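## Task

Lift the cleaner out of its holder, then clean just one LC port: the one in the 5th of 6 columns counting from the left, the 6th of 10 blocks counting from the top, and the 2nd of 4 holes counting from the top. Push the cleaner fully into that port until its body bottoms out, then return the cleaner to its holder. Moving anything else or using force may count as failure, and the robot must not topple or be left leaning.

## Robot and tools

ROBOT. A LinearBot: an omnidirectional base with a column about 1.7 m high. A carriage rides the column (lift_m) and holds two identical six-joint arms, left and right, each ending in a two-finger gripper. Arm bases sit roughly 0.57 m + lift_m above the floor, and some carriage parts extend about 0.15 m lower. A hand reaches up to 0.78 m from its shoulder but only about 0.38 m below its arm base. The hand is about 0.16 m long, 0.1 m wide (0.14 m open); the wrist camera sticks out 0.11 m on one side of joint 6's axis; fingertips are about 0.005 m thin in the closing direction and 0.02 m wide. Parked arm: joints 1-6 = 0, 0.05, 0.05, 1.45, 0, 0; footprint then about 0.85 m wide, 0.65 m long.

CAMERAS. carriage_camera is fixed, facing forward, tilted about 20 degrees down. left_wrist_camera and right_wrist_camera look out beyond the fingertips. Images are 672x504. Calibration lines give K (pixels) and T_world_to_cam, which maps base-frame points into camera coordinates; expect small errors, larger for wrist cameras because they depend on joint readings.

FRAMES. Base frame: metres, origin on the floor below the base centre, x forward, y left, z up. left_hand and right_hand are the midpoint between that hand's pads, in the base frame; quat_wxyz rotates base axes into hand axes (hand z along the fingers, hand y the opening direction; (1, 0, 0, 0) = hand pointing up with joints 1, 5, 6 at 0). Reported hand positions drift from the truth at long reach, usually the real hand is lower. base_odometry is in the odometry frame (the base frame at scene start), counts wheel turns only, so slip and pushes distort it; heading in rad, left positive, -3.142 to 3.142.

move. Optional keys base, joints, speeds, min_time_s, cameras; all motions start together. No action = just report state and images.
- base: an object with exactly one key, a relative offset from where the base last reported itself: translate_m (m, forward +, -2 to 2), strafe_m (m, left +, -2 to 2) or rotate_rad (rad, counter-clockwise +, -6.3 to 6.3). A drive ends after 14 s at most (time_out).
- joints: one flat object for both arms plus the lift, keyed by name; every value is an absolute target. lift_m 0 to 1 m. For each arm (left_ / right_ prefix): joint1_rad -2.617 to 3.054 (yaw about vertical, 0 forward, + left); joint2_rad 0 to 3.141 (shoulder: 0 upper arm back level, 1.57 up, 3.14 forward level); joint3_rad 0 to 3.141 (elbow: 0 folded, 3.14 straight); joint4_rad -1.57 to 1.57 (wrist pitch, + lifts fingertips); joint5_rad -1.57 to 1.57 (wrist yaw, + swings fingertips right, opposite to joint 1); joint6_rad -2.094 to 2.094 (roll about the fingers, + clockwise seen from the forearm); gripper_m 0 to 0.093 (pad gap). Done tolerances: lift 0.004, j1 0.02, j2 0.105, j3 0.06, j4 0.04, j5 0.025, j6 0.02, gripper 0.004. Omitted joints may still be driving toward an earlier target.
- speeds: per-action caps, translate_m/strafe_m 0.02-0.5 m/s, rotate_rad 0.05-1.57 rad/s, lift_m 0.08-0.25 m/s (top of range is default).
- min_time_s: 0.1-8 s, a floor on every arm and gripper motion's duration; use it for straighter, gentler hand paths.
- cameras: list of camera names or "all"; [] for none.
An out-of-range value is refused, and then the rest of that reply's move, wait and finished_scene calls are skipped (also if a stop interrupts a call); an unknown key only invalidates that call.

wait: seconds 0 to 10; robot keeps its last command. zoom_image: camera plus region [x0, y0, x1, y1] in that camera's latest image pixels, at most 504x504. finished_scene: scene 1 or 2; irreversible, the goal must hold without the robot.

RESULTS. "move" line: done, or the worst status. base_status/joint_status: done (wheels turned fully even if slipping); off_target (resting short, may still push); contact_stop or time_out (target dropped, holding); not_followed (arm targets withheld by the self-collision check, may still be retried); limit_stop_at_motor_heat. on_its_own lists uncommanded behaviour; "held at" is a target. motor_effort is percent of max, peak in brackets, fairly noisy; a lift effort that keeps shrinking while lowering means a hand rests on something. Joint torques include arm weight; joints 1-3 wrap at ±28 N m. Gripper reading on a hard part is a few mm under its width; shut on nothing reads 0.000-0.003. Grip firms up a few mm below first-touch reading; release by commanding well above the reading. MOTOR HOT appears at 75 °C; at 100 °C the arm goes limp for 30-60 s (OVER-TEMPERATURE FAULT).

CAUTIONS. Insert the cleaner gently and slowly; arms have no contact stop and keep pressing, then snap to target when freed. Never let arms collide or squeeze each other, gripper included; to untangle withheld arms, resend one arm's readings with joint 1 swung away, then the other in a later call. Base contact detection ignores arms and can be late; free a stuck base with about 0.2 m back the way it came. Don't back under a table edge. Keep the carriage low and arms in when driving; long outstretched or loaded arms heat and can tip the robot. Park arms to cool. Images may lag the state slightly; only images reveal a lean.

Each tool is called after ">>>" by a JSON object that holds its "api" and its "payload", one argument or row to a line.

## Session

>>> {"api": "move", "payload": {

}}

Scene clock: 0.00 s.
Joint torques (N m): no reading
base_odometry: x=+0.000 y=+0.000 heading=+0.000
base_status: not commanded
joint_positions: lift_m=+0.300 left_joint1_rad=-0.001 left_joint2_rad=+0.060 left_joint3_rad=+0.057 left_joint4_rad=+1.447 left_joint5_rad=+0.006 left_joint6_rad=-0.044 left_gripper_m=+0.09396 right_joint1_rad=+0.015 right_joint2_rad=+0.037 right_joint3_rad=+0.031 right_joint4_rad=+1.433 right_joint5_rad=-0.035 right_joint6_rad=+0.008 right_gripper_m=+0.09396
joint_status: not commanded
motor_effort: lift_m=+27 drive_wheels=+0
left_hand: x=+0.2525 y=+0.2960 z=+1.3108 quat_wxyz=(+0.998, +0.002, +0.063, -0.023) (m; base frame)
right_hand: x=+0.2565 y=-0.2905 z=+1.3033 quat_wxyz=(+0.997, -0.018, +0.072, +0.013) (m; base frame)
pictures: carriage_camera, left_wrist_camera, right_wrist_camera

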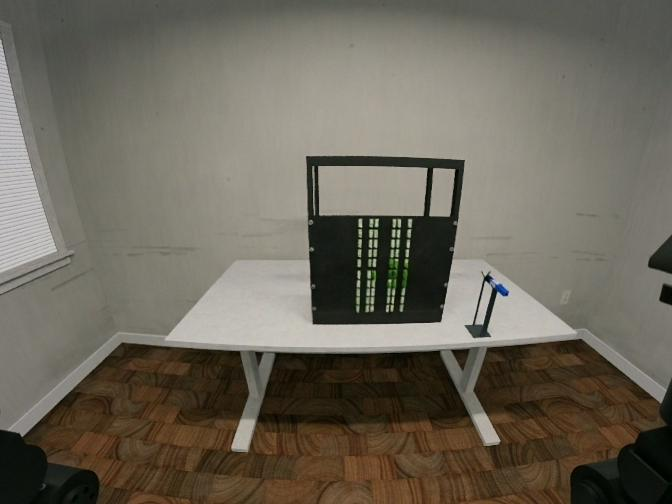

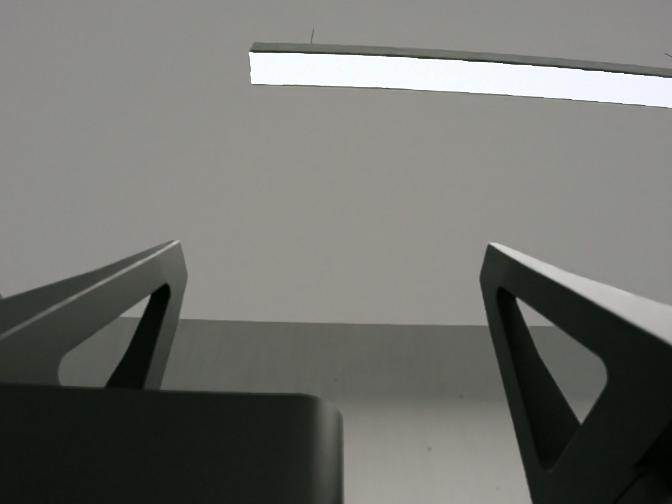

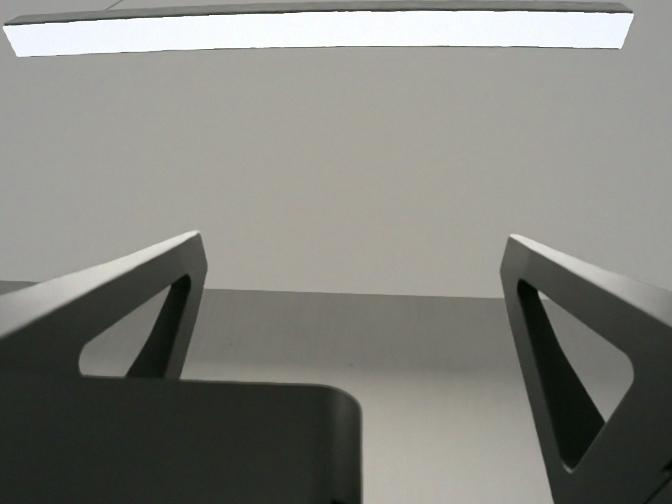

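>>> {"api": "zoom_image", "payload": {
  "camera": "carriage_camera",
  "region": [300, 200, 480, 335]
}}

>>> {"api": "zoom_image", "payload": {
  "camera": "carriage_camera",
  "region": [455, 260, 535, 345]
}}

Scaled by 2.800.

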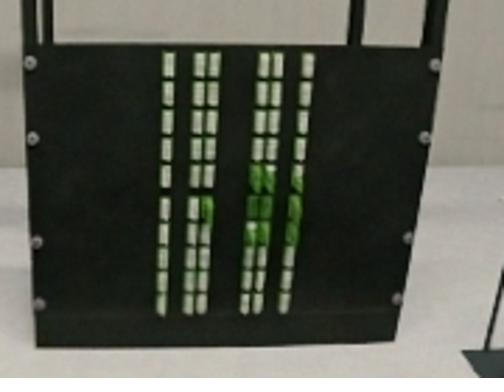

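Scaled by 5.929.

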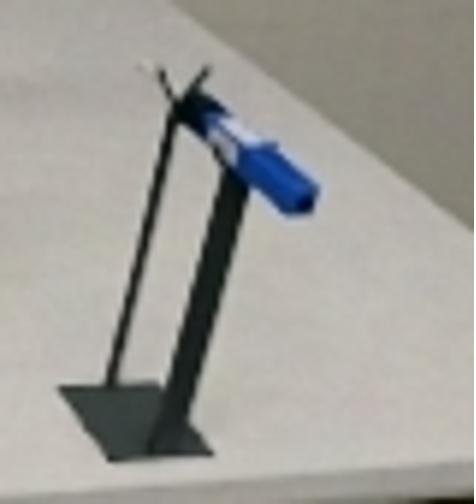

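>>> {"api": "move", "payload": {
  "joints": {"right_joint1_rad":0,"right_joint2_rad":1.2,"right_joint3_rad":1.2,"right_joint4_rad":0,"right_joint5_rad":0,"right_joint6_rad":0},
  "min_time_s": 3
}}

>>> {"api": "move", "payload": {
  "joints": {"right_joint2_rad":1.4,"right_joint3_rad":1.0,"right_joint4_rad":0.4},
  "min_time_s": 2
}}

Scene clock: 3.97 s.
Joint torques (N m): left_arm=[-0.32 4.05 7.05 -0.22 0.11 -0.06] | right_arm=[-0.99 -3.21 9.52 1.72 -0.02 -0.02]
move: done
base_odometry: x=+0.000 y=+0.000 heading=+0.000
base_status: not commanded
joint_positions: lift_m=+0.300 left_joint1_rad=-0.001 left_joint2_rad=+0.060 left_joint3_rad=+0.057 left_joint4_rad=+1.447 left_joint5_rad=+0.006 left_joint6_rad=-0.044 left_gripper_m=+0.09396 right_joint1_rad=+0.008 right_joint2_rad=+1.188 right_joint3_rad=+1.178 right_joint4_rad=+0.021 right_joint5_rad=-0.010 right_joint6_rad=+0.008 right_gripper_m=+0.09396
joint_status: all done
motor_effort: lift_m=+27(27) drive_wheels=+0(1)
left_hand: x=+0.2525 y=+0.2960 z=+1.3108 quat_wxyz=(+0.998, +0.002, +0.063, -0.023) (m; base frame)
right_hand: x=+0.6325 y=-0.2921 z=+1.2971 quat_wxyz=(+0.711, -0.004, +0.703, +0.009) (m; base frame)
pictures: carriage_camera, left_wrist_camera, right_wrist_camera
camera_calibration:
right_wrist_camera: T_world_to_cam=[[0.0412298, -0.998747, -0.028364, -0.276972], [-0.585128, -0.00112462, -0.81094, 1.42528], [0.809892, 0.0500315, -0.584442, 0.382907], [0, 0, 0, 1]] pos_world=[0.535278, -0.29418, 1.37175]

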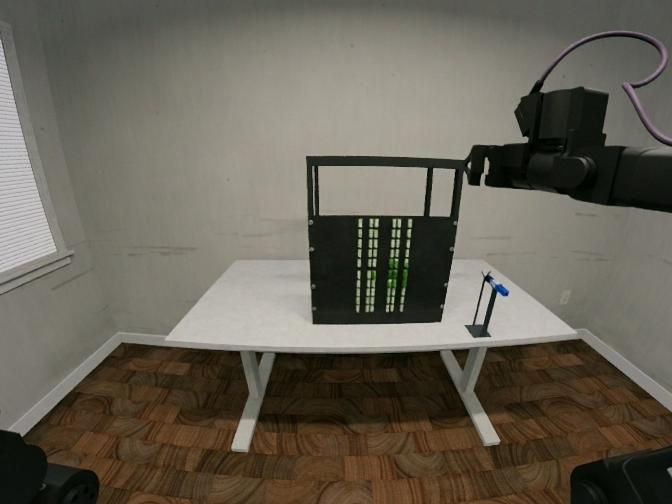

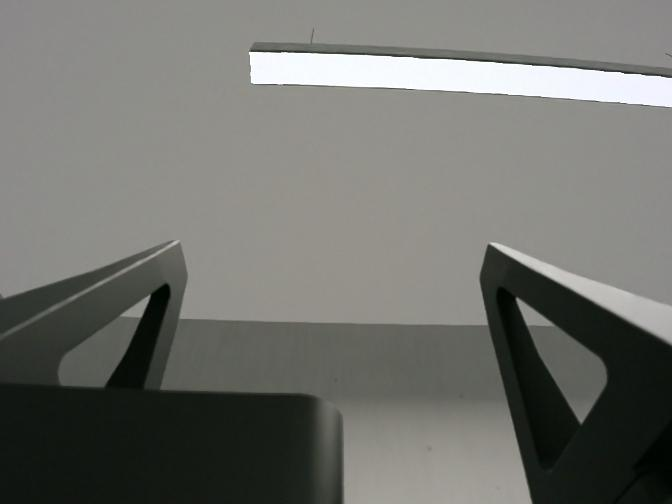

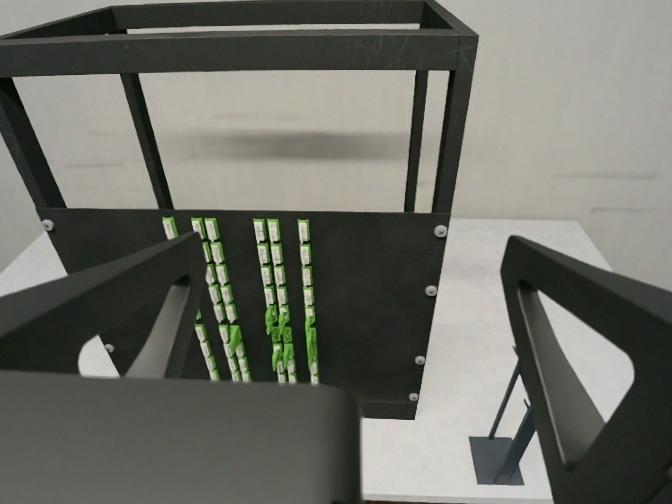

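Scene clock: 6.27 s.
Joint torques (N m): left_arm=[-0.39 3.97 6.99 -0.22 0.11 0] | right_arm=[-1.01 -4.96 6.94 2 -0.02 0]
move: done
base_odometry: x=+0.000 y=+0.000 heading=+0.000
base_status: not commanded
joint_positions: lift_m=+0.300 left_joint1_rad=-0.001 left_joint2_rad=+0.060 left_joint3_rad=+0.057 left_joint4_rad=+1.447 left_joint5_rad=+0.006 left_joint6_rad=-0.044 left_gripper_m=+0.09396 right_joint1_rad=+0.008 right_joint2_rad=+1.384 right_joint3_rad=+1.009 right_joint4_rad=+0.387 right_joint5_rad=-0.010 right_joint6_rad=+0.008 right_gripper_m=+0.09396
joint_status: all done
motor_effort: lift_m=+27(27) drive_wheels=+1(1)
left_hand: x=+0.2525 y=+0.2960 z=+1.3108 quat_wxyz=(+0.998, +0.002, +0.063, -0.023) (m; base frame)
right_hand: x=+0.6866 y=-0.2918 z=+1.2200 quat_wxyz=(+0.711, -0.003, +0.703, +0.009) (m; base frame)
pictures: carriage_camera, left_wrist_camera, right_wrist_camera
camera_calibration:
right_wrist_camera: T_world_to_cam=[[0.0408844, -0.998762, -0.0283343, -0.280823], [-0.584845, -0.000929036, -0.811144, 1.39459], [0.810114, 0.0497343, -0.584159, 0.293567], [0, 0, 0, 1]] pos_world=[0.589278, -0.29378, 1.29475]

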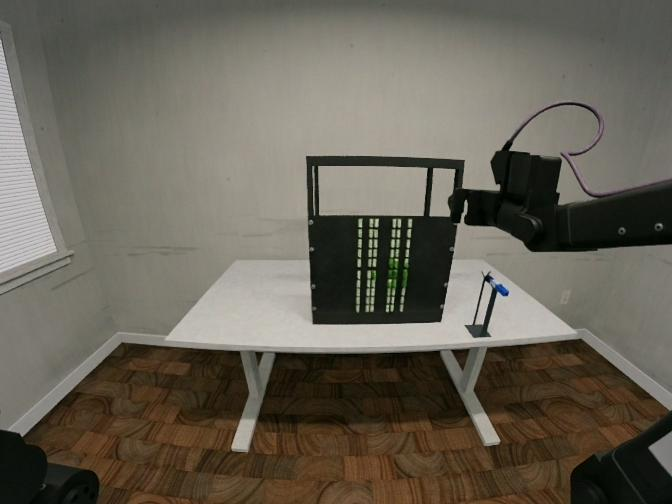

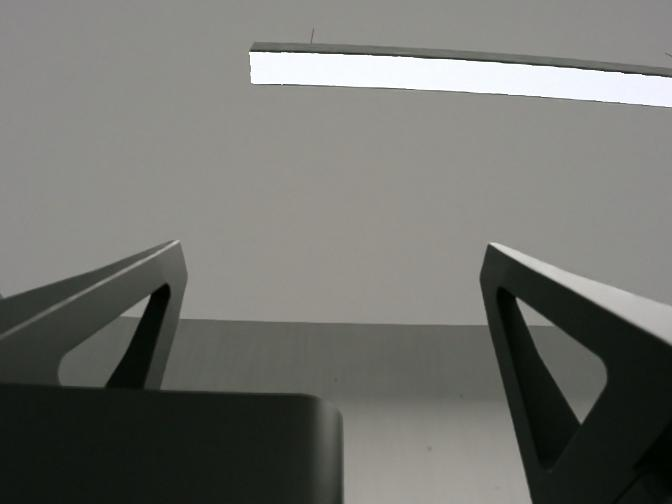

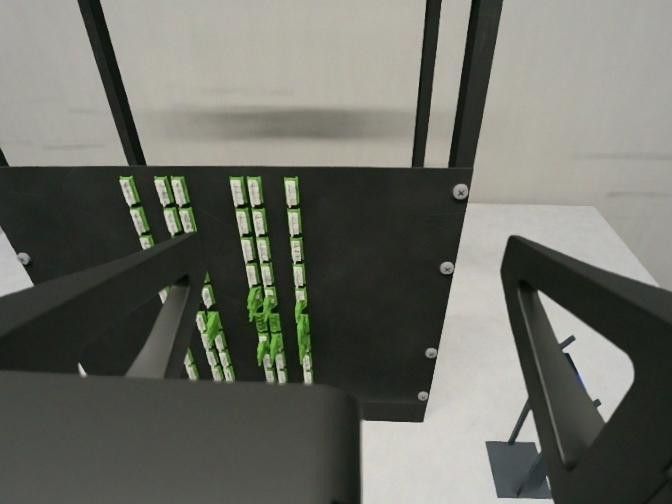

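>>> {"api": "move", "payload": {
  "base": {"strafe_m":-0.25}
}}

>>> {"api": "zoom_image", "payload": {
  "camera": "right_wrist_camera",
  "region": [200, 150, 504, 504]
}}

>>> {"api": "zoom_image", "payload": {
  "camera": "carriage_camera",
  "region": [350, 240, 490, 345]
}}

Scene clock: 9.93 s.
Joint torques (N m): left_arm=[-0.55 3.88 6.93 -0.21 0.13 -0.02] | right_arm=[-0.46 -5 6.99 2.01 -0.05 -0.01]
move: done
base_odometry: x=+0.000 y=-0.250 heading=-0.001
base_status: done
joint_positions: lift_m=+0.300 left_joint1_rad=+0.000 left_joint2_rad=+0.060 left_joint3_rad=+0.057 left_joint4_rad=+1.447 left_joint5_rad=+0.006 left_joint6_rad=-0.044 left_gripper_m=+0.09396 right_joint1_rad=+0.002 right_joint2_rad=+1.384 right_joint3_rad=+1.009 right_joint4_rad=+0.390 right_joint5_rad=-0.007 right_joint6_rad=+0.008 right_gripper_m=+0.09396
joint_status: not commanded
motor_effort: lift_m=+27(27) drive_wheels=-9(24)
left_hand: x=+0.2526 y=+0.2959 z=+1.3108 quat_wxyz=(+0.998, +0.002, +0.063, -0.022) (m; base frame)
right_hand: x=+0.6866 y=-0.2947 z=+1.2209 quat_wxyz=(+0.712, -0.001, +0.702, +0.006) (m; base frame)
pictures: carriage_camera, left_wrist_camera, right_wrist_camera
camera_calibration:
left_wrist_camera: T_world_to_cam=[[-0.0412414, -0.999104, -0.00953489, 0.314263], [0.748448, -0.0245699, -0.662738, 0.699206], [0.66191, -0.0344686, 0.748791, -1.01708], [0, 0, 0, 1]] pos_world=[0.162857, 0.296103, 1.22797]
right_wrist_camera: T_world_to_cam=[[0.0329564, -0.999056, -0.0282938, -0.278475], [-0.582054, 0.00382808, -0.813141, 1.39723], [0.812482, 0.0432667, -0.581378, 0.287218], [0, 0, 0, 1]] pos_world=[0.589083, -0.295988, 1.29525]

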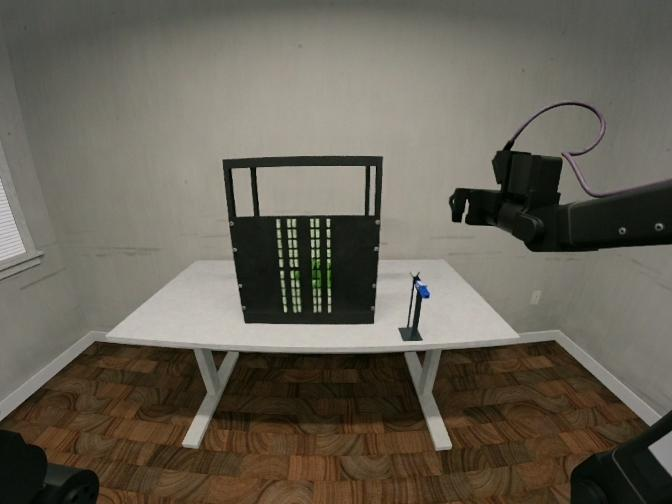

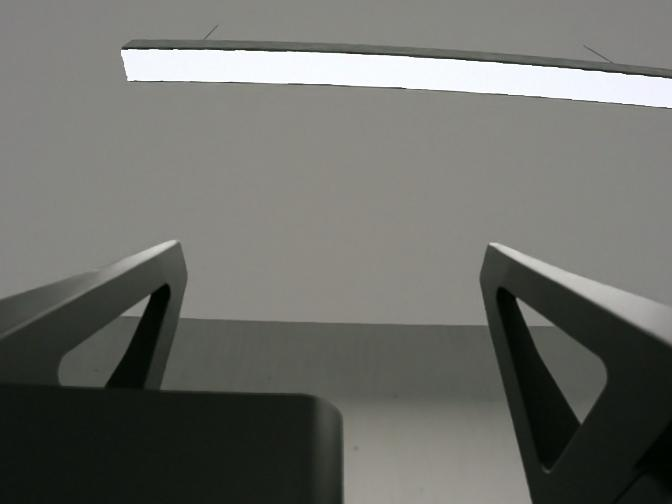

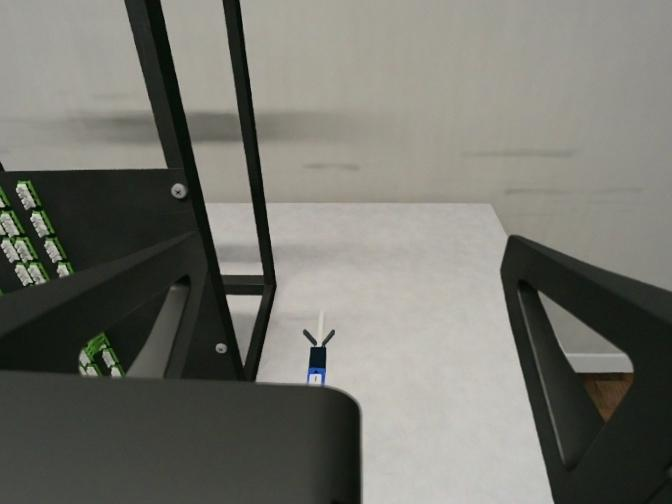

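Scaled by 1.424.

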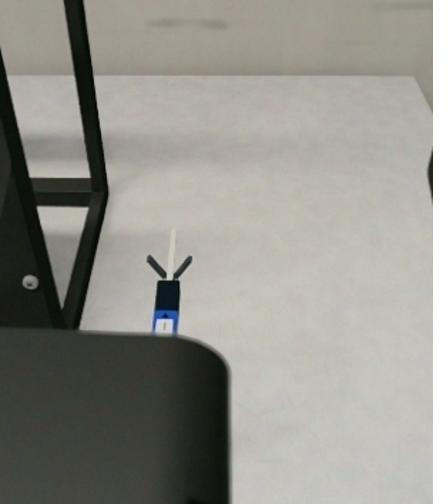

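Scaled by 3.600.

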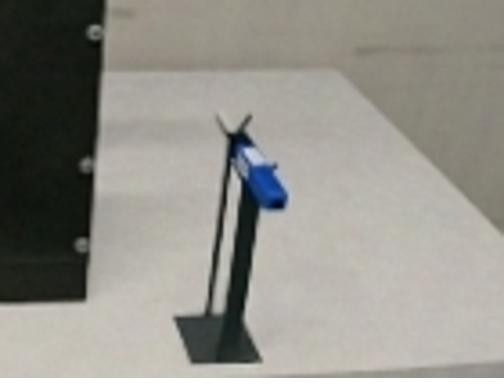

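>>> {"api": "move", "payload": {
  "joints": {"lift_m":0.1,"right_joint1_rad":0,"right_joint2_rad":1.54,"right_joint3_rad":0.86,"right_joint4_rad":0.68},
  "min_time_s": 2,
  "cameras": ["carriage_camera","right_wrist_camera"]
}}

>>> {"api": "zoom_image", "payload": {
  "camera": "right_wrist_camera",
  "region": [200, 150, 504, 400]
}}

>>> {"api": "zoom_image", "payload": {
  "camera": "carriage_camera",
  "region": [350, 160, 500, 280]
}}

Scene clock: 12.97 s.
Joint torques (N m): left_arm=[-0.51 3.88 6.9 -0.23 0.1 -0.02] | right_arm=[-0.46 -5.74 6.56 2.02 -0.06 -0.01]
move: done
base_odometry: x=+0.000 y=-0.250 heading=-0.001
base_status: not commanded
joint_positions: lift_m=+0.100 left_joint1_rad=+0.000 left_joint2_rad=+0.060 left_joint3_rad=+0.057 left_joint4_rad=+1.447 left_joint5_rad=+0.006 left_joint6_rad=-0.044 left_gripper_m=+0.09396 right_joint1_rad=+0.002 right_joint2_rad=+1.522 right_joint3_rad=+0.869 right_joint4_rad=+0.667 right_joint5_rad=-0.007 right_joint6_rad=+0.008 right_gripper_m=+0.09396
joint_status: all done
motor_effort: lift_m=+28(29) drive_wheels=-9(9)
left_hand: x=+0.2526 y=+0.2959 z=+1.1107 quat_wxyz=(+0.998, +0.002, +0.063, -0.022) (m; base frame)
right_hand: x=+0.7038 y=-0.2947 z=+0.9575 quat_wxyz=(+0.712, -0.001, +0.702, +0.006) (m; base frame)
pictures: carriage_camera, right_wrist_camera
camera_calibration:
carriage_camera: T_world_to_cam=[[-0.0102331, -0.999704, -0.022053, 0.0235227], [-0.339272, 0.0242171, -0.940376, 1.07618], [0.940633, -0.00214094, -0.33942, 0.237076], [0, 0, 0, 1]] pos_world=[0.142358, -0.00203865, 1.093]
right_wrist_camera: T_world_to_cam=[[0.032921, -0.999056, -0.028328, -0.286341], [-0.583, 0.00382611, -0.812463, 1.19299], [0.811805, 0.0432623, -0.582324, 0.121408], [0, 0, 0, 1]] pos_world=[0.606382, -0.295888, 1.03185]

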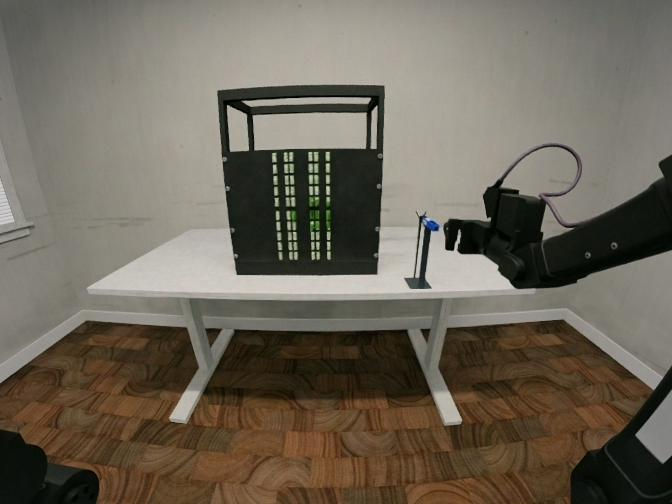

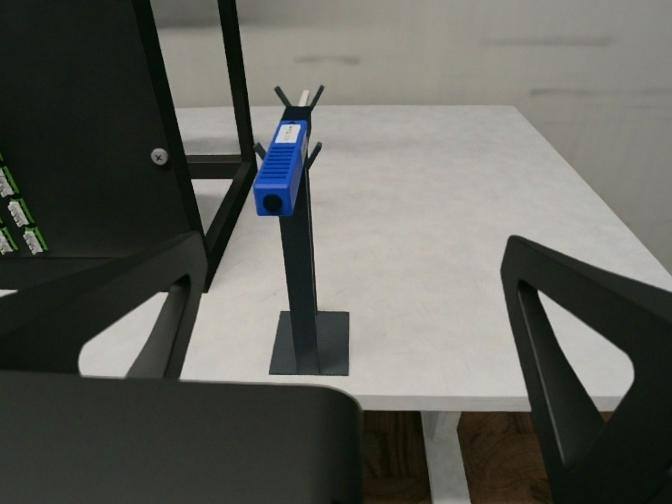

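Scaled by 1.658.

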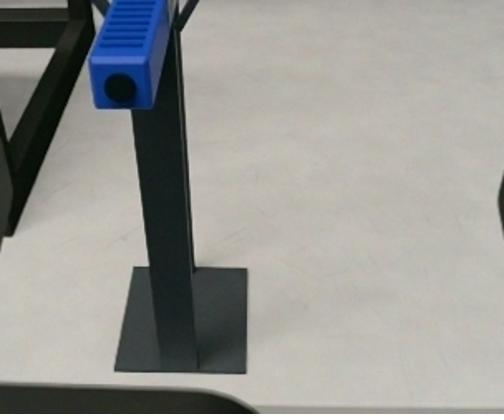

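Scaled by 3.360.

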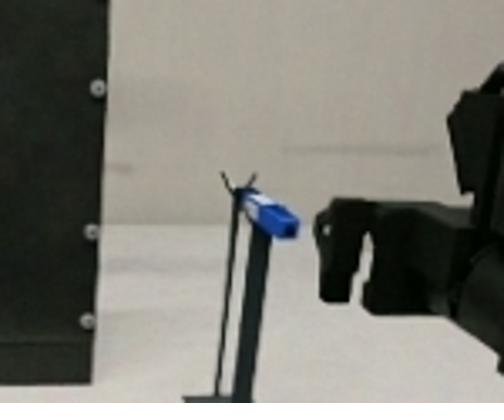

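>>> {"api": "move", "payload": {
  "base": {"strafe_m":0.04},
  "joints": {"lift_m":0.05},
  "cameras": ["carriage_camera","right_wrist_camera"]
}}

>>> {"api": "zoom_image", "payload": {
  "camera": "right_wrist_camera",
  "region": [200, 0, 400, 220]
}}

>>> {"api": "zoom_image", "payload": {
  "camera": "carriage_camera",
  "region": [370, 160, 500, 280]
}}

Scene clock: 15.17 s.
Joint torques (N m): left_arm=[-0.46 4.01 7.13 -0.16 0.11 -0.01] | right_arm=[-0.5 -6.48 7.31 1.92 -0.06 -0.01]
move: done
base_odometry: x=+0.000 y=-0.210 heading=-0.002
base_status: done
joint_positions: lift_m=+0.050 left_joint1_rad=-0.001 left_joint2_rad=+0.060 left_joint3_rad=+0.057 left_joint4_rad=+1.445 left_joint5_rad=+0.006 left_joint6_rad=-0.044 left_gripper_m=+0.09396 right_joint1_rad=+0.003 right_joint2_rad=+1.530 right_joint3_rad=+0.860 right_joint4_rad=+0.679 right_joint5_rad=-0.005 right_joint6_rad=+0.008 right_gripper_m=+0.09396
joint_status: all done
motor_effort: lift_m=+28(28) drive_wheels=+2(17)
left_hand: x=+0.2529 y=+0.2960 z=+1.0606 quat_wxyz=(+0.998, +0.002, +0.064, -0.023) (m; base frame)
right_hand: x=+0.7042 y=-0.2948 z=+0.9026 quat_wxyz=(+0.710, +0.000, +0.704, +0.006) (m; base frame)
pictures: carriage_camera, right_wrist_camera
camera_calibration:
carriage_camera: T_world_to_cam=[[-0.0102331, -0.999704, -0.022053, 0.0224201], [-0.339272, 0.0242171, -0.940376, 1.02916], [0.940633, -0.00214094, -0.33942, 0.220105], [0, 0, 0, 1]] pos_world=[0.142358, -0.00203865, 1.043]
right_wrist_camera: T_world_to_cam=[[0.031621, -0.999096, -0.0284015, -0.287057], [-0.587032, 0.004434, -0.809552, 1.14898], [0.808946, 0.0422714, -0.586361, 0.0945488], [0, 0, 0, 1]] pos_world=[0.60708, -0.295889, 0.977445]

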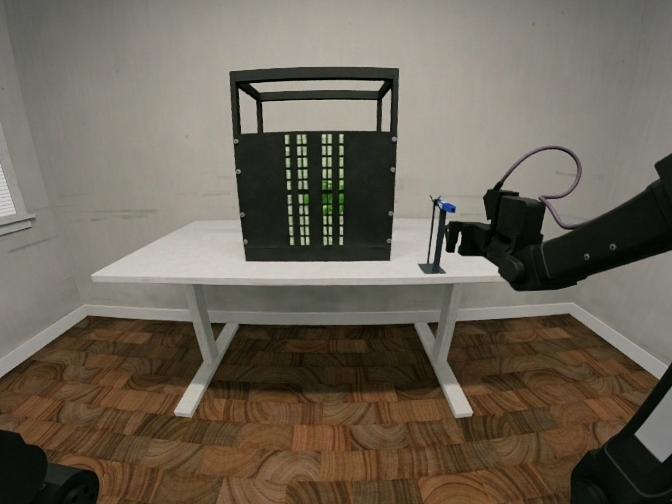

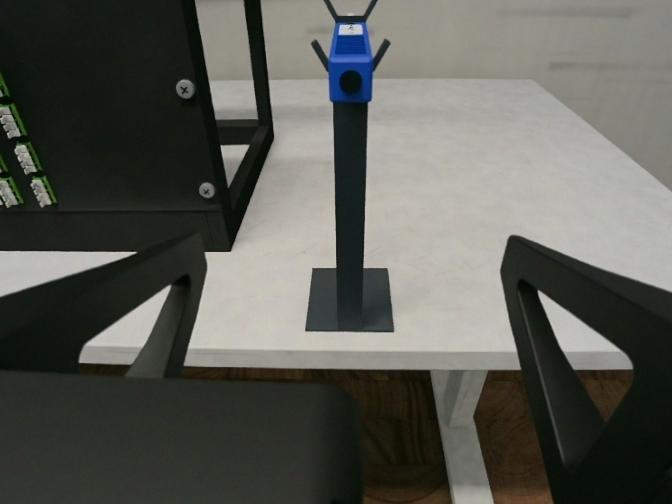

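Scaled by 2.291.

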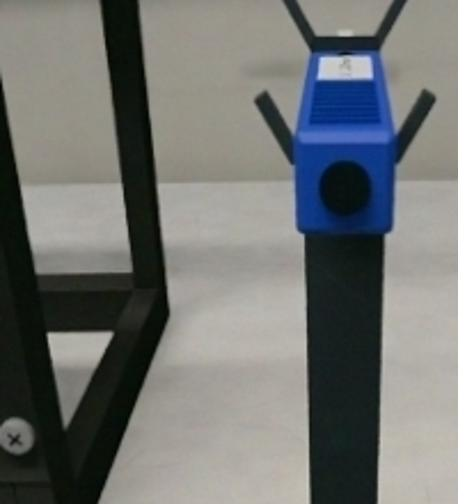

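Scaled by 3.877.

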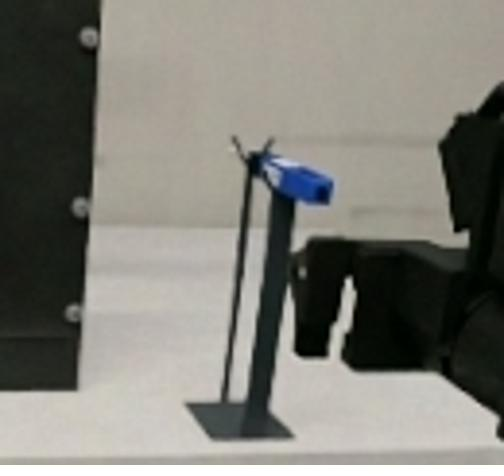

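>>> {"api": "move", "payload": {
  "joints": {"lift_m":0.078},
  "cameras": []
}}

>>> {"api": "move", "payload": {
  "base": {"translate_m":0.05},
  "speeds": {"translate_m":0.1},
  "cameras": ["carriage_camera","right_wrist_camera"]
}}

>>> {"api": "zoom_image", "payload": {
  "camera": "right_wrist_camera",
  "region": [200, 0, 500, 250]
}}

>>> {"api": "zoom_image", "payload": {
  "camera": "carriage_camera",
  "region": [400, 160, 530, 280]
}}

Scene clock: 16.63 s.
Joint torques (N m): left_arm=[-0.55 4.14 7.02 -0.22 0.09 -0.02] | right_arm=[-0.43 -6.57 7.34 1.86 -0.06 -0.01]
move: done
base_odometry: x=+0.000 y=-0.210 heading=-0.002
base_status: not commanded
joint_positions: lift_m=+0.078 left_joint1_rad=-0.001 left_joint2_rad=+0.060 left_joint3_rad=+0.057 left_joint4_rad=+1.445 left_joint5_rad=+0.006 left_joint6_rad=-0.044 left_gripper_m=+0.09396 right_joint1_rad=+0.003 right_joint2_rad=+1.531 right_joint3_rad=+0.860 right_joint4_rad=+0.686 right_joint5_rad=-0.005 right_joint6_rad=+0.008 right_gripper_m=+0.09396
joint_status: all done
motor_effort: lift_m=+25(32) drive_wheels=+2(2)
left_hand: x=+0.2529 y=+0.2960 z=+1.0889 quat_wxyz=(+0.998, +0.002, +0.064, -0.023) (m; base frame)
right_hand: x=+0.7043 y=-0.2948 z=+0.9321 quat_wxyz=(+0.712, +0.000, +0.702, +0.006) (m; base frame)
pictures: none
No camera images: "cameras" was empty.

Scene clock: 17.83 s.
Joint torques (N m): left_arm=[-0.25 3.93 6.9 -0.23 0.12 -0.05] | right_arm=[-0.46 -6.61 7.31 1.83 -0.06 -0.01]
move: done
base_odometry: x=+0.050 y=-0.210 heading=-0.002
base_status: done
joint_positions: lift_m=+0.078 left_joint1_rad=-0.001 left_joint2_rad=+0.060 left_joint3_rad=+0.057 left_joint4_rad=+1.445 left_joint5_rad=+0.006 left_joint6_rad=-0.044 left_gripper_m=+0.09396 right_joint1_rad=+0.003 right_joint2_rad=+1.531 right_joint3_rad=+0.860 right_joint4_rad=+0.686 right_joint5_rad=-0.005 right_joint6_rad=+0.008 right_gripper_m=+0.09396
joint_status: not commanded
motor_effort: lift_m=+25(26) drive_wheels=-7(14)
left_hand: x=+0.2529 y=+0.2960 z=+1.0889 quat_wxyz=(+0.998, +0.002, +0.064, -0.023) (m; base frame)
right_hand: x=+0.7043 y=-0.2948 z=+0.9321 quat_wxyz=(+0.712, +0.000, +0.702, +0.006) (m; base frame)
pictures: carriage_camera, right_wrist_camera
camera_calibration:
carriage_camera: T_world_to_cam=[[-0.0102331, -0.999704, -0.022053, 0.023042], [-0.339272, 0.0242171, -0.940376, 1.05568], [0.940633, -0.00214094, -0.33942, 0.229676], [0, 0, 0, 1]] pos_world=[0.142358, -0.00203865, 1.0712]
right_wrist_camera: T_world_to_cam=[[0.0318737, -0.999092, -0.0282644, -0.286514], [-0.582027, 0.0044361, -0.813157, 1.17288], [0.812544, 0.042369, -0.581357, 0.104606], [0, 0, 0, 1]] pos_world=[0.606783, -0.295889, 1.00645]

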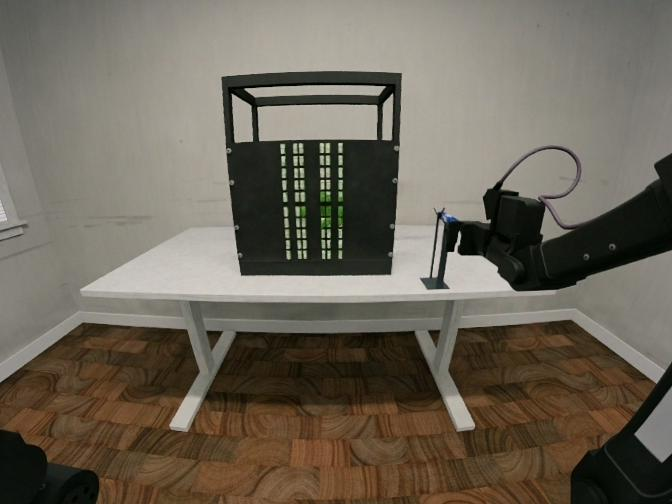

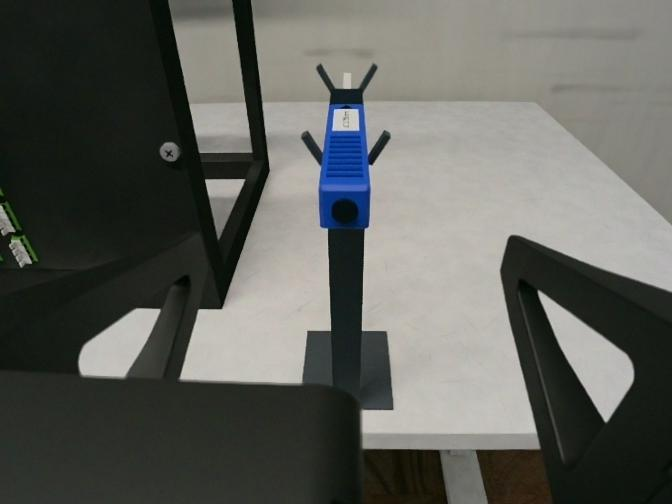

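Scaled by 1.680.

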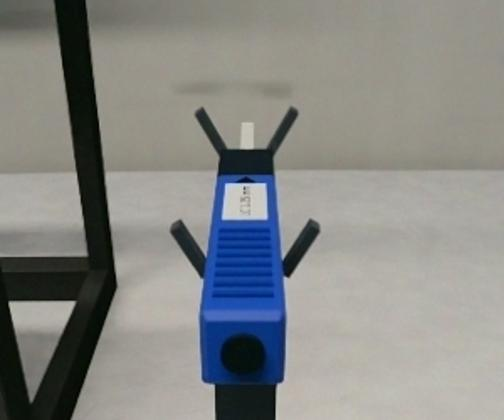

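Scaled by 3.877.

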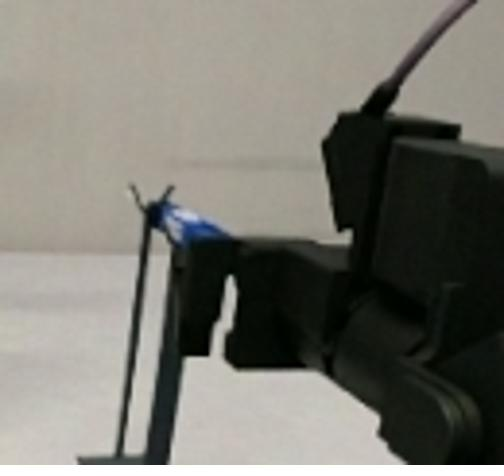

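>>> {"api": "zoom_image", "payload": {
  "camera": "carriage_camera",
  "region": [425, 200, 495, 265]
}}

>>> {"api": "zoom_image", "payload": {
  "camera": "right_wrist_camera",
  "region": [0, 200, 504, 504]
}}

Scaled by 7.200.

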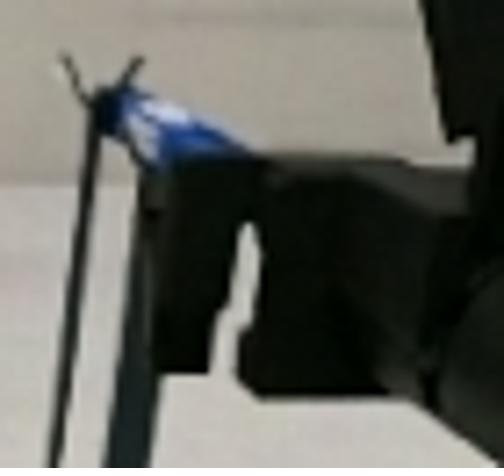

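Scaled by 1.000.

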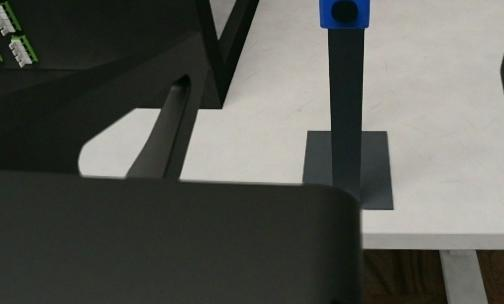

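>>> {"api": "move", "payload": {
  "base": {"strafe_m":0.002},
  "joints": {"lift_m":0.08},
  "cameras": []
}}

>>> {"api": "move", "payload": {
  "base": {"translate_m":0.03},
  "speeds": {"translate_m":0.05},
  "cameras": ["right_wrist_camera"]
}}

Scene clock: 19.80 s.
Joint torques (N m): left_arm=[-0.4 4.18 7.01 -0.17 0.06 -0.04] | right_arm=[-0.4 -6.57 7.35 1.86 -0.06 -0.01]
move: done
base_odometry: x=+0.050 y=-0.209 heading=-0.003
base_status: done
joint_positions: lift_m=+0.080 left_joint1_rad=-0.001 left_joint2_rad=+0.060 left_joint3_rad=+0.057 left_joint4_rad=+1.445 left_joint5_rad=+0.006 left_joint6_rad=-0.044 left_gripper_m=+0.09396 right_joint1_rad=+0.002 right_joint2_rad=+1.531 right_joint3_rad=+0.860 right_joint4_rad=+0.686 right_joint5_rad=-0.005 right_joint6_rad=+0.008 right_gripper_m=+0.09396
joint_status: all done
motor_effort: lift_m=+26(30) drive_wheels=-5(10)
left_hand: x=+0.2530 y=+0.2960 z=+1.0908 quat_wxyz=(+0.998, +0.002, +0.064, -0.023) (m; base frame)
right_hand: x=+0.7043 y=-0.2951 z=+0.9340 quat_wxyz=(+0.712, +0.000, +0.702, +0.005) (m; base frame)
pictures: none
No camera images: "cameras" was empty.

Scene clock: 20.90 s.
Joint torques (N m): left_arm=[-0.47 4.03 7.04 -0.22 0.07 0] | right_arm=[-0.44 -6.57 7.3 1.85 -0.08 -0.01]
move: done
base_odometry: x=+0.080 y=-0.209 heading=-0.004
base_status: done
joint_positions: lift_m=+0.080 left_joint1_rad=-0.001 left_joint2_rad=+0.060 left_joint3_rad=+0.057 left_joint4_rad=+1.446 left_joint5_rad=+0.006 left_joint6_rad=-0.044 left_gripper_m=+0.09396 right_joint1_rad=+0.002 right_joint2_rad=+1.531 right_joint3_rad=+0.860 right_joint4_rad=+0.686 right_joint5_rad=-0.005 right_joint6_rad=+0.008 right_gripper_m=+0.09396
joint_status: not commanded
motor_effort: lift_m=+26(27) drive_wheels=-7(17)
left_hand: x=+0.2528 y=+0.2960 z=+1.0908 quat_wxyz=(+0.998, +0.002, +0.064, -0.023) (m; base frame)
right_hand: x=+0.7043 y=-0.2951 z=+0.9340 quat_wxyz=(+0.712, +0.000, +0.702, +0.005) (m; base frame)
pictures: right_wrist_camera
camera_calibration:
right_wrist_camera: T_world_to_cam=[[0.0306552, -0.99913, -0.0282611, -0.285937], [-0.582049, 0.00514179, -0.813137, 1.17463], [0.812575, 0.0413762, -0.581386, 0.105435], [0, 0, 0, 1]] pos_world=[0.606783, -0.29609, 1.00835]

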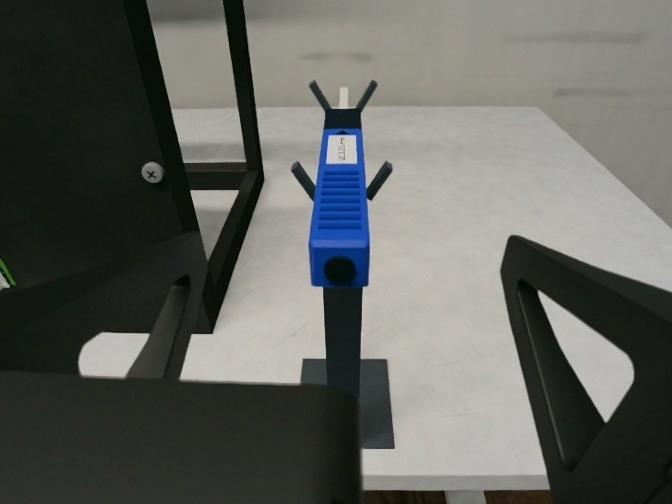

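>>> {"api": "move", "payload": {
  "joints": {"right_joint1_rad":0.011},
  "cameras": ["right_wrist_camera"]
}}

Scene clock: 22.80 s.
Joint torques (N m): left_arm=[-0.46 3.9 7.05 -0.21 0.1 0] | right_arm=[0.62 -6.58 7.3 1.85 -0.07 -0.01]
move: done
base_odometry: x=+0.080 y=-0.209 heading=-0.004
base_status: not commanded
joint_positions: lift_m=+0.080 left_joint1_rad=-0.001 left_joint2_rad=+0.060 left_joint3_rad=+0.057 left_joint4_rad=+1.446 left_joint5_rad=+0.006 left_joint6_rad=-0.044 left_gripper_m=+0.09396 right_joint1_rad=+0.002 right_joint2_rad=+1.531 right_joint3_rad=+0.860 right_joint4_rad=+0.686 right_joint5_rad=-0.005 right_joint6_rad=+0.008 right_gripper_m=+0.09396
joint_status: all done
motor_effort: lift_m=+26(27) drive_wheels=-7(7)
left_hand: x=+0.2528 y=+0.2960 z=+1.0908 quat_wxyz=(+0.998, +0.002, +0.064, -0.023) (m; base frame)
right_hand: x=+0.7043 y=-0.2951 z=+0.9340 quat_wxyz=(+0.712, +0.000, +0.702, +0.005) (m; base frame)
pictures: right_wrist_camera
camera_calibration:
right_wrist_camera: T_world_to_cam=[[0.0306552, -0.99913, -0.0282611, -0.285937], [-0.582049, 0.00514179, -0.813137, 1.17463], [0.812575, 0.0413762, -0.581386, 0.105435], [0, 0, 0, 1]] pos_world=[0.606783, -0.29609, 1.00835]

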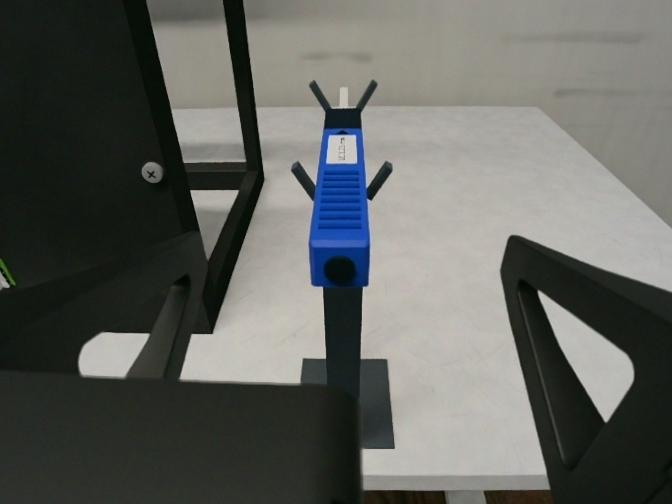

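>>> {"api": "move", "payload": {
  "base": {"strafe_m":0.004},
  "speeds": {"strafe_m":0.03},
  "cameras": ["right_wrist_camera"]
}}

Scene clock: 23.53 s.
Joint torques (N m): left_arm=[-0.34 3.96 7.08 -0.25 0.06 0.01] | right_arm=[-0.05 -6.67 7.25 1.86 -0.09 -0.01]
move: done
base_odometry: x=+0.080 y=-0.206 heading=-0.005
base_status: done
joint_positions: lift_m=+0.080 left_joint1_rad=-0.001 left_joint2_rad=+0.060 left_joint3_rad=+0.057 left_joint4_rad=+1.445 left_joint5_rad=+0.006 left_joint6_rad=-0.045 left_gripper_m=+0.09396 right_joint1_rad=+0.008 right_joint2_rad=+1.531 right_joint3_rad=+0.860 right_joint4_rad=+0.686 right_joint5_rad=-0.003 right_joint6_rad=+0.008 right_gripper_m=+0.09396
joint_status: not commanded
motor_effort: lift_m=+26(27) drive_wheels=+7(12)
left_hand: x=+0.2529 y=+0.2960 z=+1.0908 quat_wxyz=(+0.998, +0.001, +0.064, -0.023) (m; base frame)
right_hand: x=+0.7043 y=-0.2923 z=+0.9340 quat_wxyz=(+0.712, -0.002, +0.702, +0.007) (m; base frame)
pictures: right_wrist_camera
camera_calibration:
right_wrist_camera: T_world_to_cam=[[0.03562, -0.998964, -0.0283317, -0.286523], [-0.582045, 0.00230794, -0.813153, 1.17374], [0.812376, 0.0454548, -0.58136, 0.106716], [0, 0, 0, 1]] pos_world=[0.606682, -0.293785, 1.00835]

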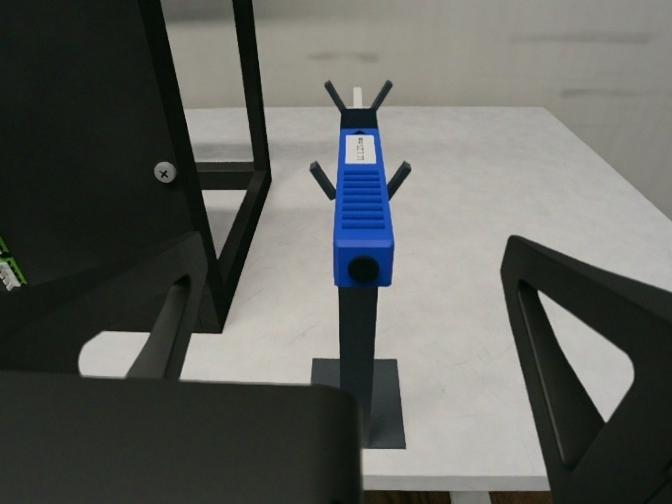

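>>> {"api": "move", "payload": {
  "joints": {"right_joint1_rad":-0.008},
  "cameras": ["right_wrist_camera"]
}}

Scene clock: 24.07 s.
Joint torques (N m): left_arm=[-0.43 4.11 7.27 -0.23 0.09 -0.03] | right_arm=[-0.94 -6.57 7.3 1.85 -0.09 -0.02]
move: done
base_odometry: x=+0.080 y=-0.206 heading=-0.005
base_status: not commanded
joint_positions: lift_m=+0.080 left_joint1_rad=-0.001 left_joint2_rad=+0.060 left_joint3_rad=+0.057 left_joint4_rad=+1.445 left_joint5_rad=+0.006 left_joint6_rad=-0.045 left_gripper_m=+0.09396 right_joint1_rad=-0.001 right_joint2_rad=+1.531 right_joint3_rad=+0.860 right_joint4_rad=+0.686 right_joint5_rad=-0.003 right_joint6_rad=+0.008 right_gripper_m=+0.09396
joint_status: all done
motor_effort: lift_m=+26(26) drive_wheels=+7(7)
left_hand: x=+0.2529 y=+0.2960 z=+1.0908 quat_wxyz=(+0.998, +0.001, +0.064, -0.023) (m; base frame)
right_hand: x=+0.7043 y=-0.2968 z=+0.9340 quat_wxyz=(+0.712, +0.002, +0.702, +0.004) (m; base frame)
pictures: right_wrist_camera
camera_calibration:
right_wrist_camera: T_world_to_cam=[[0.0264935, -0.999249, -0.0282629, -0.284748], [-0.582021, 0.00756752, -0.813138, 1.17534], [0.812742, 0.0379925, -0.581384, 0.104379], [0, 0, 0, 1]] pos_world=[0.606785, -0.297394, 1.00835]

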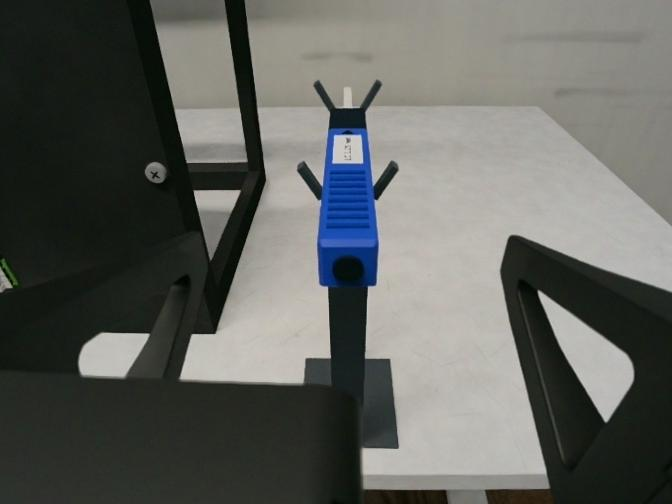

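>>> {"api": "move", "payload": {
  "base": {"translate_m":0.026},
  "speeds": {"translate_m":0.04},
  "cameras": ["right_wrist_camera"]
}}

Scene clock: 25.23 s.
Joint torques (N m): left_arm=[-0.31 3.99 7.2 -0.25 0.07 -0.02] | right_arm=[-0.88 -6.61 7.36 1.84 -0.09 -0.01]
move: done
base_odometry: x=+0.106 y=-0.205 heading=-0.004
base_status: done
joint_positions: lift_m=+0.080 left_joint1_rad=-0.001 left_joint2_rad=+0.060 left_joint3_rad=+0.057 left_joint4_rad=+1.446 left_joint5_rad=+0.006 left_joint6_rad=-0.045 left_gripper_m=+0.09396 right_joint1_rad=-0.002 right_joint2_rad=+1.531 right_joint3_rad=+0.860 right_joint4_rad=+0.686 right_joint5_rad=-0.003 right_joint6_rad=+0.008 right_gripper_m=+0.09396
joint_status: not commanded
motor_effort: lift_m=+26(27) drive_wheels=-5(15)
left_hand: x=+0.2528 y=+0.2960 z=+1.0908 quat_wxyz=(+0.998, +0.001, +0.064, -0.023) (m; base frame)
right_hand: x=+0.7043 y=-0.2973 z=+0.9340 quat_wxyz=(+0.712, +0.002, +0.702, +0.003) (m; base frame)
pictures: right_wrist_camera
camera_calibration:
right_wrist_camera: T_world_to_cam=[[0.0253509, -0.999277, -0.028319, -0.284407], [-0.581991, 0.0082797, -0.813153, 1.17555], [0.8128, 0.0370956, -0.581361, 0.104068], [0, 0, 0, 1]] pos_world=[0.606785, -0.297795, 1.00835]

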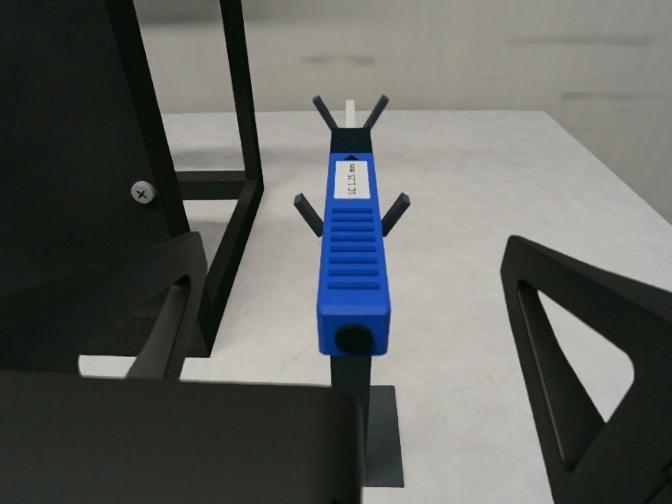

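>>> {"api": "move", "payload": {
  "joints": {"right_gripper_m":0.03},
  "cameras": ["right_wrist_camera"],
  "min_time_s": 1.5
}}

Scene clock: 27.20 s.
Joint torques (N m): left_arm=[-0.47 3.89 7.04 -0.2 0.1 -0.01] | right_arm=[-0.85 -6.65 7.31 1.86 -0.09 -0.01]
move: done
base_odometry: x=+0.106 y=-0.205 heading=-0.004
base_status: not commanded
joint_positions: lift_m=+0.080 left_joint1_rad=-0.001 left_joint2_rad=+0.060 left_joint3_rad=+0.057 left_joint4_rad=+1.446 left_joint5_rad=+0.006 left_joint6_rad=-0.045 left_gripper_m=+0.09396 right_joint1_rad=-0.002 right_joint2_rad=+1.531 right_joint3_rad=+0.860 right_joint4_rad=+0.686 right_joint5_rad=-0.003 right_joint6_rad=+0.008 right_gripper_m=+0.03007
joint_status: all done
motor_effort: lift_m=+26(27) drive_wheels=-5(5)
left_hand: x=+0.2528 y=+0.2960 z=+1.0908 quat_wxyz=(+0.998, +0.001, +0.064, -0.023) (m; base frame)
right_hand: x=+0.7043 y=-0.2973 z=+0.9340 quat_wxyz=(+0.712, +0.002, +0.702, +0.003) (m; base frame)
pictures: right_wrist_camera
camera_calibration:
right_wrist_camera: T_world_to_cam=[[0.0253509, -0.999277, -0.028319, -0.284407], [-0.581991, 0.0082797, -0.813153, 1.17555], [0.8128, 0.0370956, -0.581361, 0.104068], [0, 0, 0, 1]] pos_world=[0.606785, -0.297795, 1.00835]

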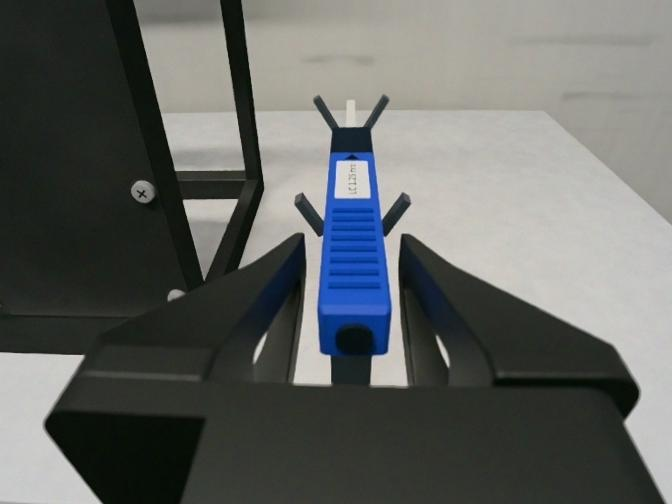

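>>> {"api": "move", "payload": {
  "joints": {"right_gripper_m":0.013},
  "cameras": ["right_wrist_camera"],
  "min_time_s": 2
}}

Scene clock: 29.57 s.
Joint torques (N m): left_arm=[-0.27 4 7.13 -0.2 0.12 -0.04] | right_arm=[-0.85 -6.6 7.31 1.85 -0.09 -0.01]
move: off_target
base_odometry: x=+0.106 y=-0.205 heading=-0.004
base_status: not commanded
joint_positions: lift_m=+0.080 left_joint1_rad=-0.001 left_joint2_rad=+0.060 left_joint3_rad=+0.057 left_joint4_rad=+1.446 left_joint5_rad=+0.006 left_joint6_rad=-0.045 left_gripper_m=+0.09396 right_joint1_rad=-0.002 right_joint2_rad=+1.531 right_joint3_rad=+0.860 right_joint4_rad=+0.686 right_joint5_rad=-0.003 right_joint6_rad=+0.008 right_gripper_m=+0.01767
joint_status: right_gripper_m off_target (ended at +0.01770, target +0.01300)
motor_effort: lift_m=+26(27) drive_wheels=-5(5)
left_hand: x=+0.2528 y=+0.2960 z=+1.0908 quat_wxyz=(+0.998, +0.001, +0.064, -0.023) (m; base frame)
right_hand: x=+0.7043 y=-0.2973 z=+0.9340 quat_wxyz=(+0.712, +0.002, +0.702, +0.003) (m; base frame)
pictures: right_wrist_camera
camera_calibration:
right_wrist_camera: T_world_to_cam=[[0.0253509, -0.999277, -0.028319, -0.284407], [-0.581991, 0.0082797, -0.813153, 1.17555], [0.8128, 0.0370956, -0.581361, 0.104068], [0, 0, 0, 1]] pos_world=[0.606785, -0.297795, 1.00835]

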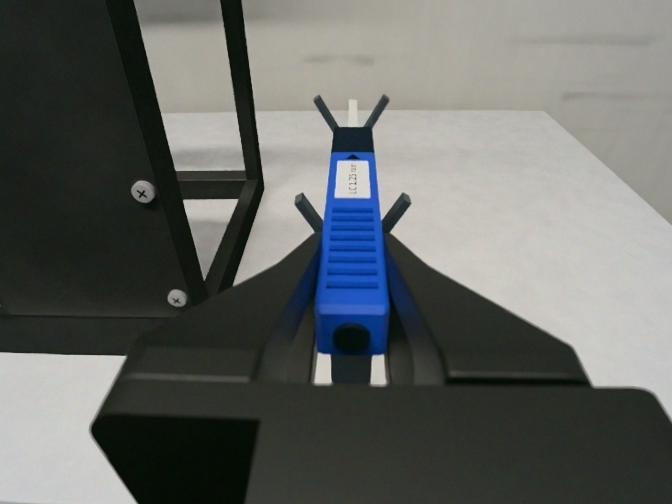

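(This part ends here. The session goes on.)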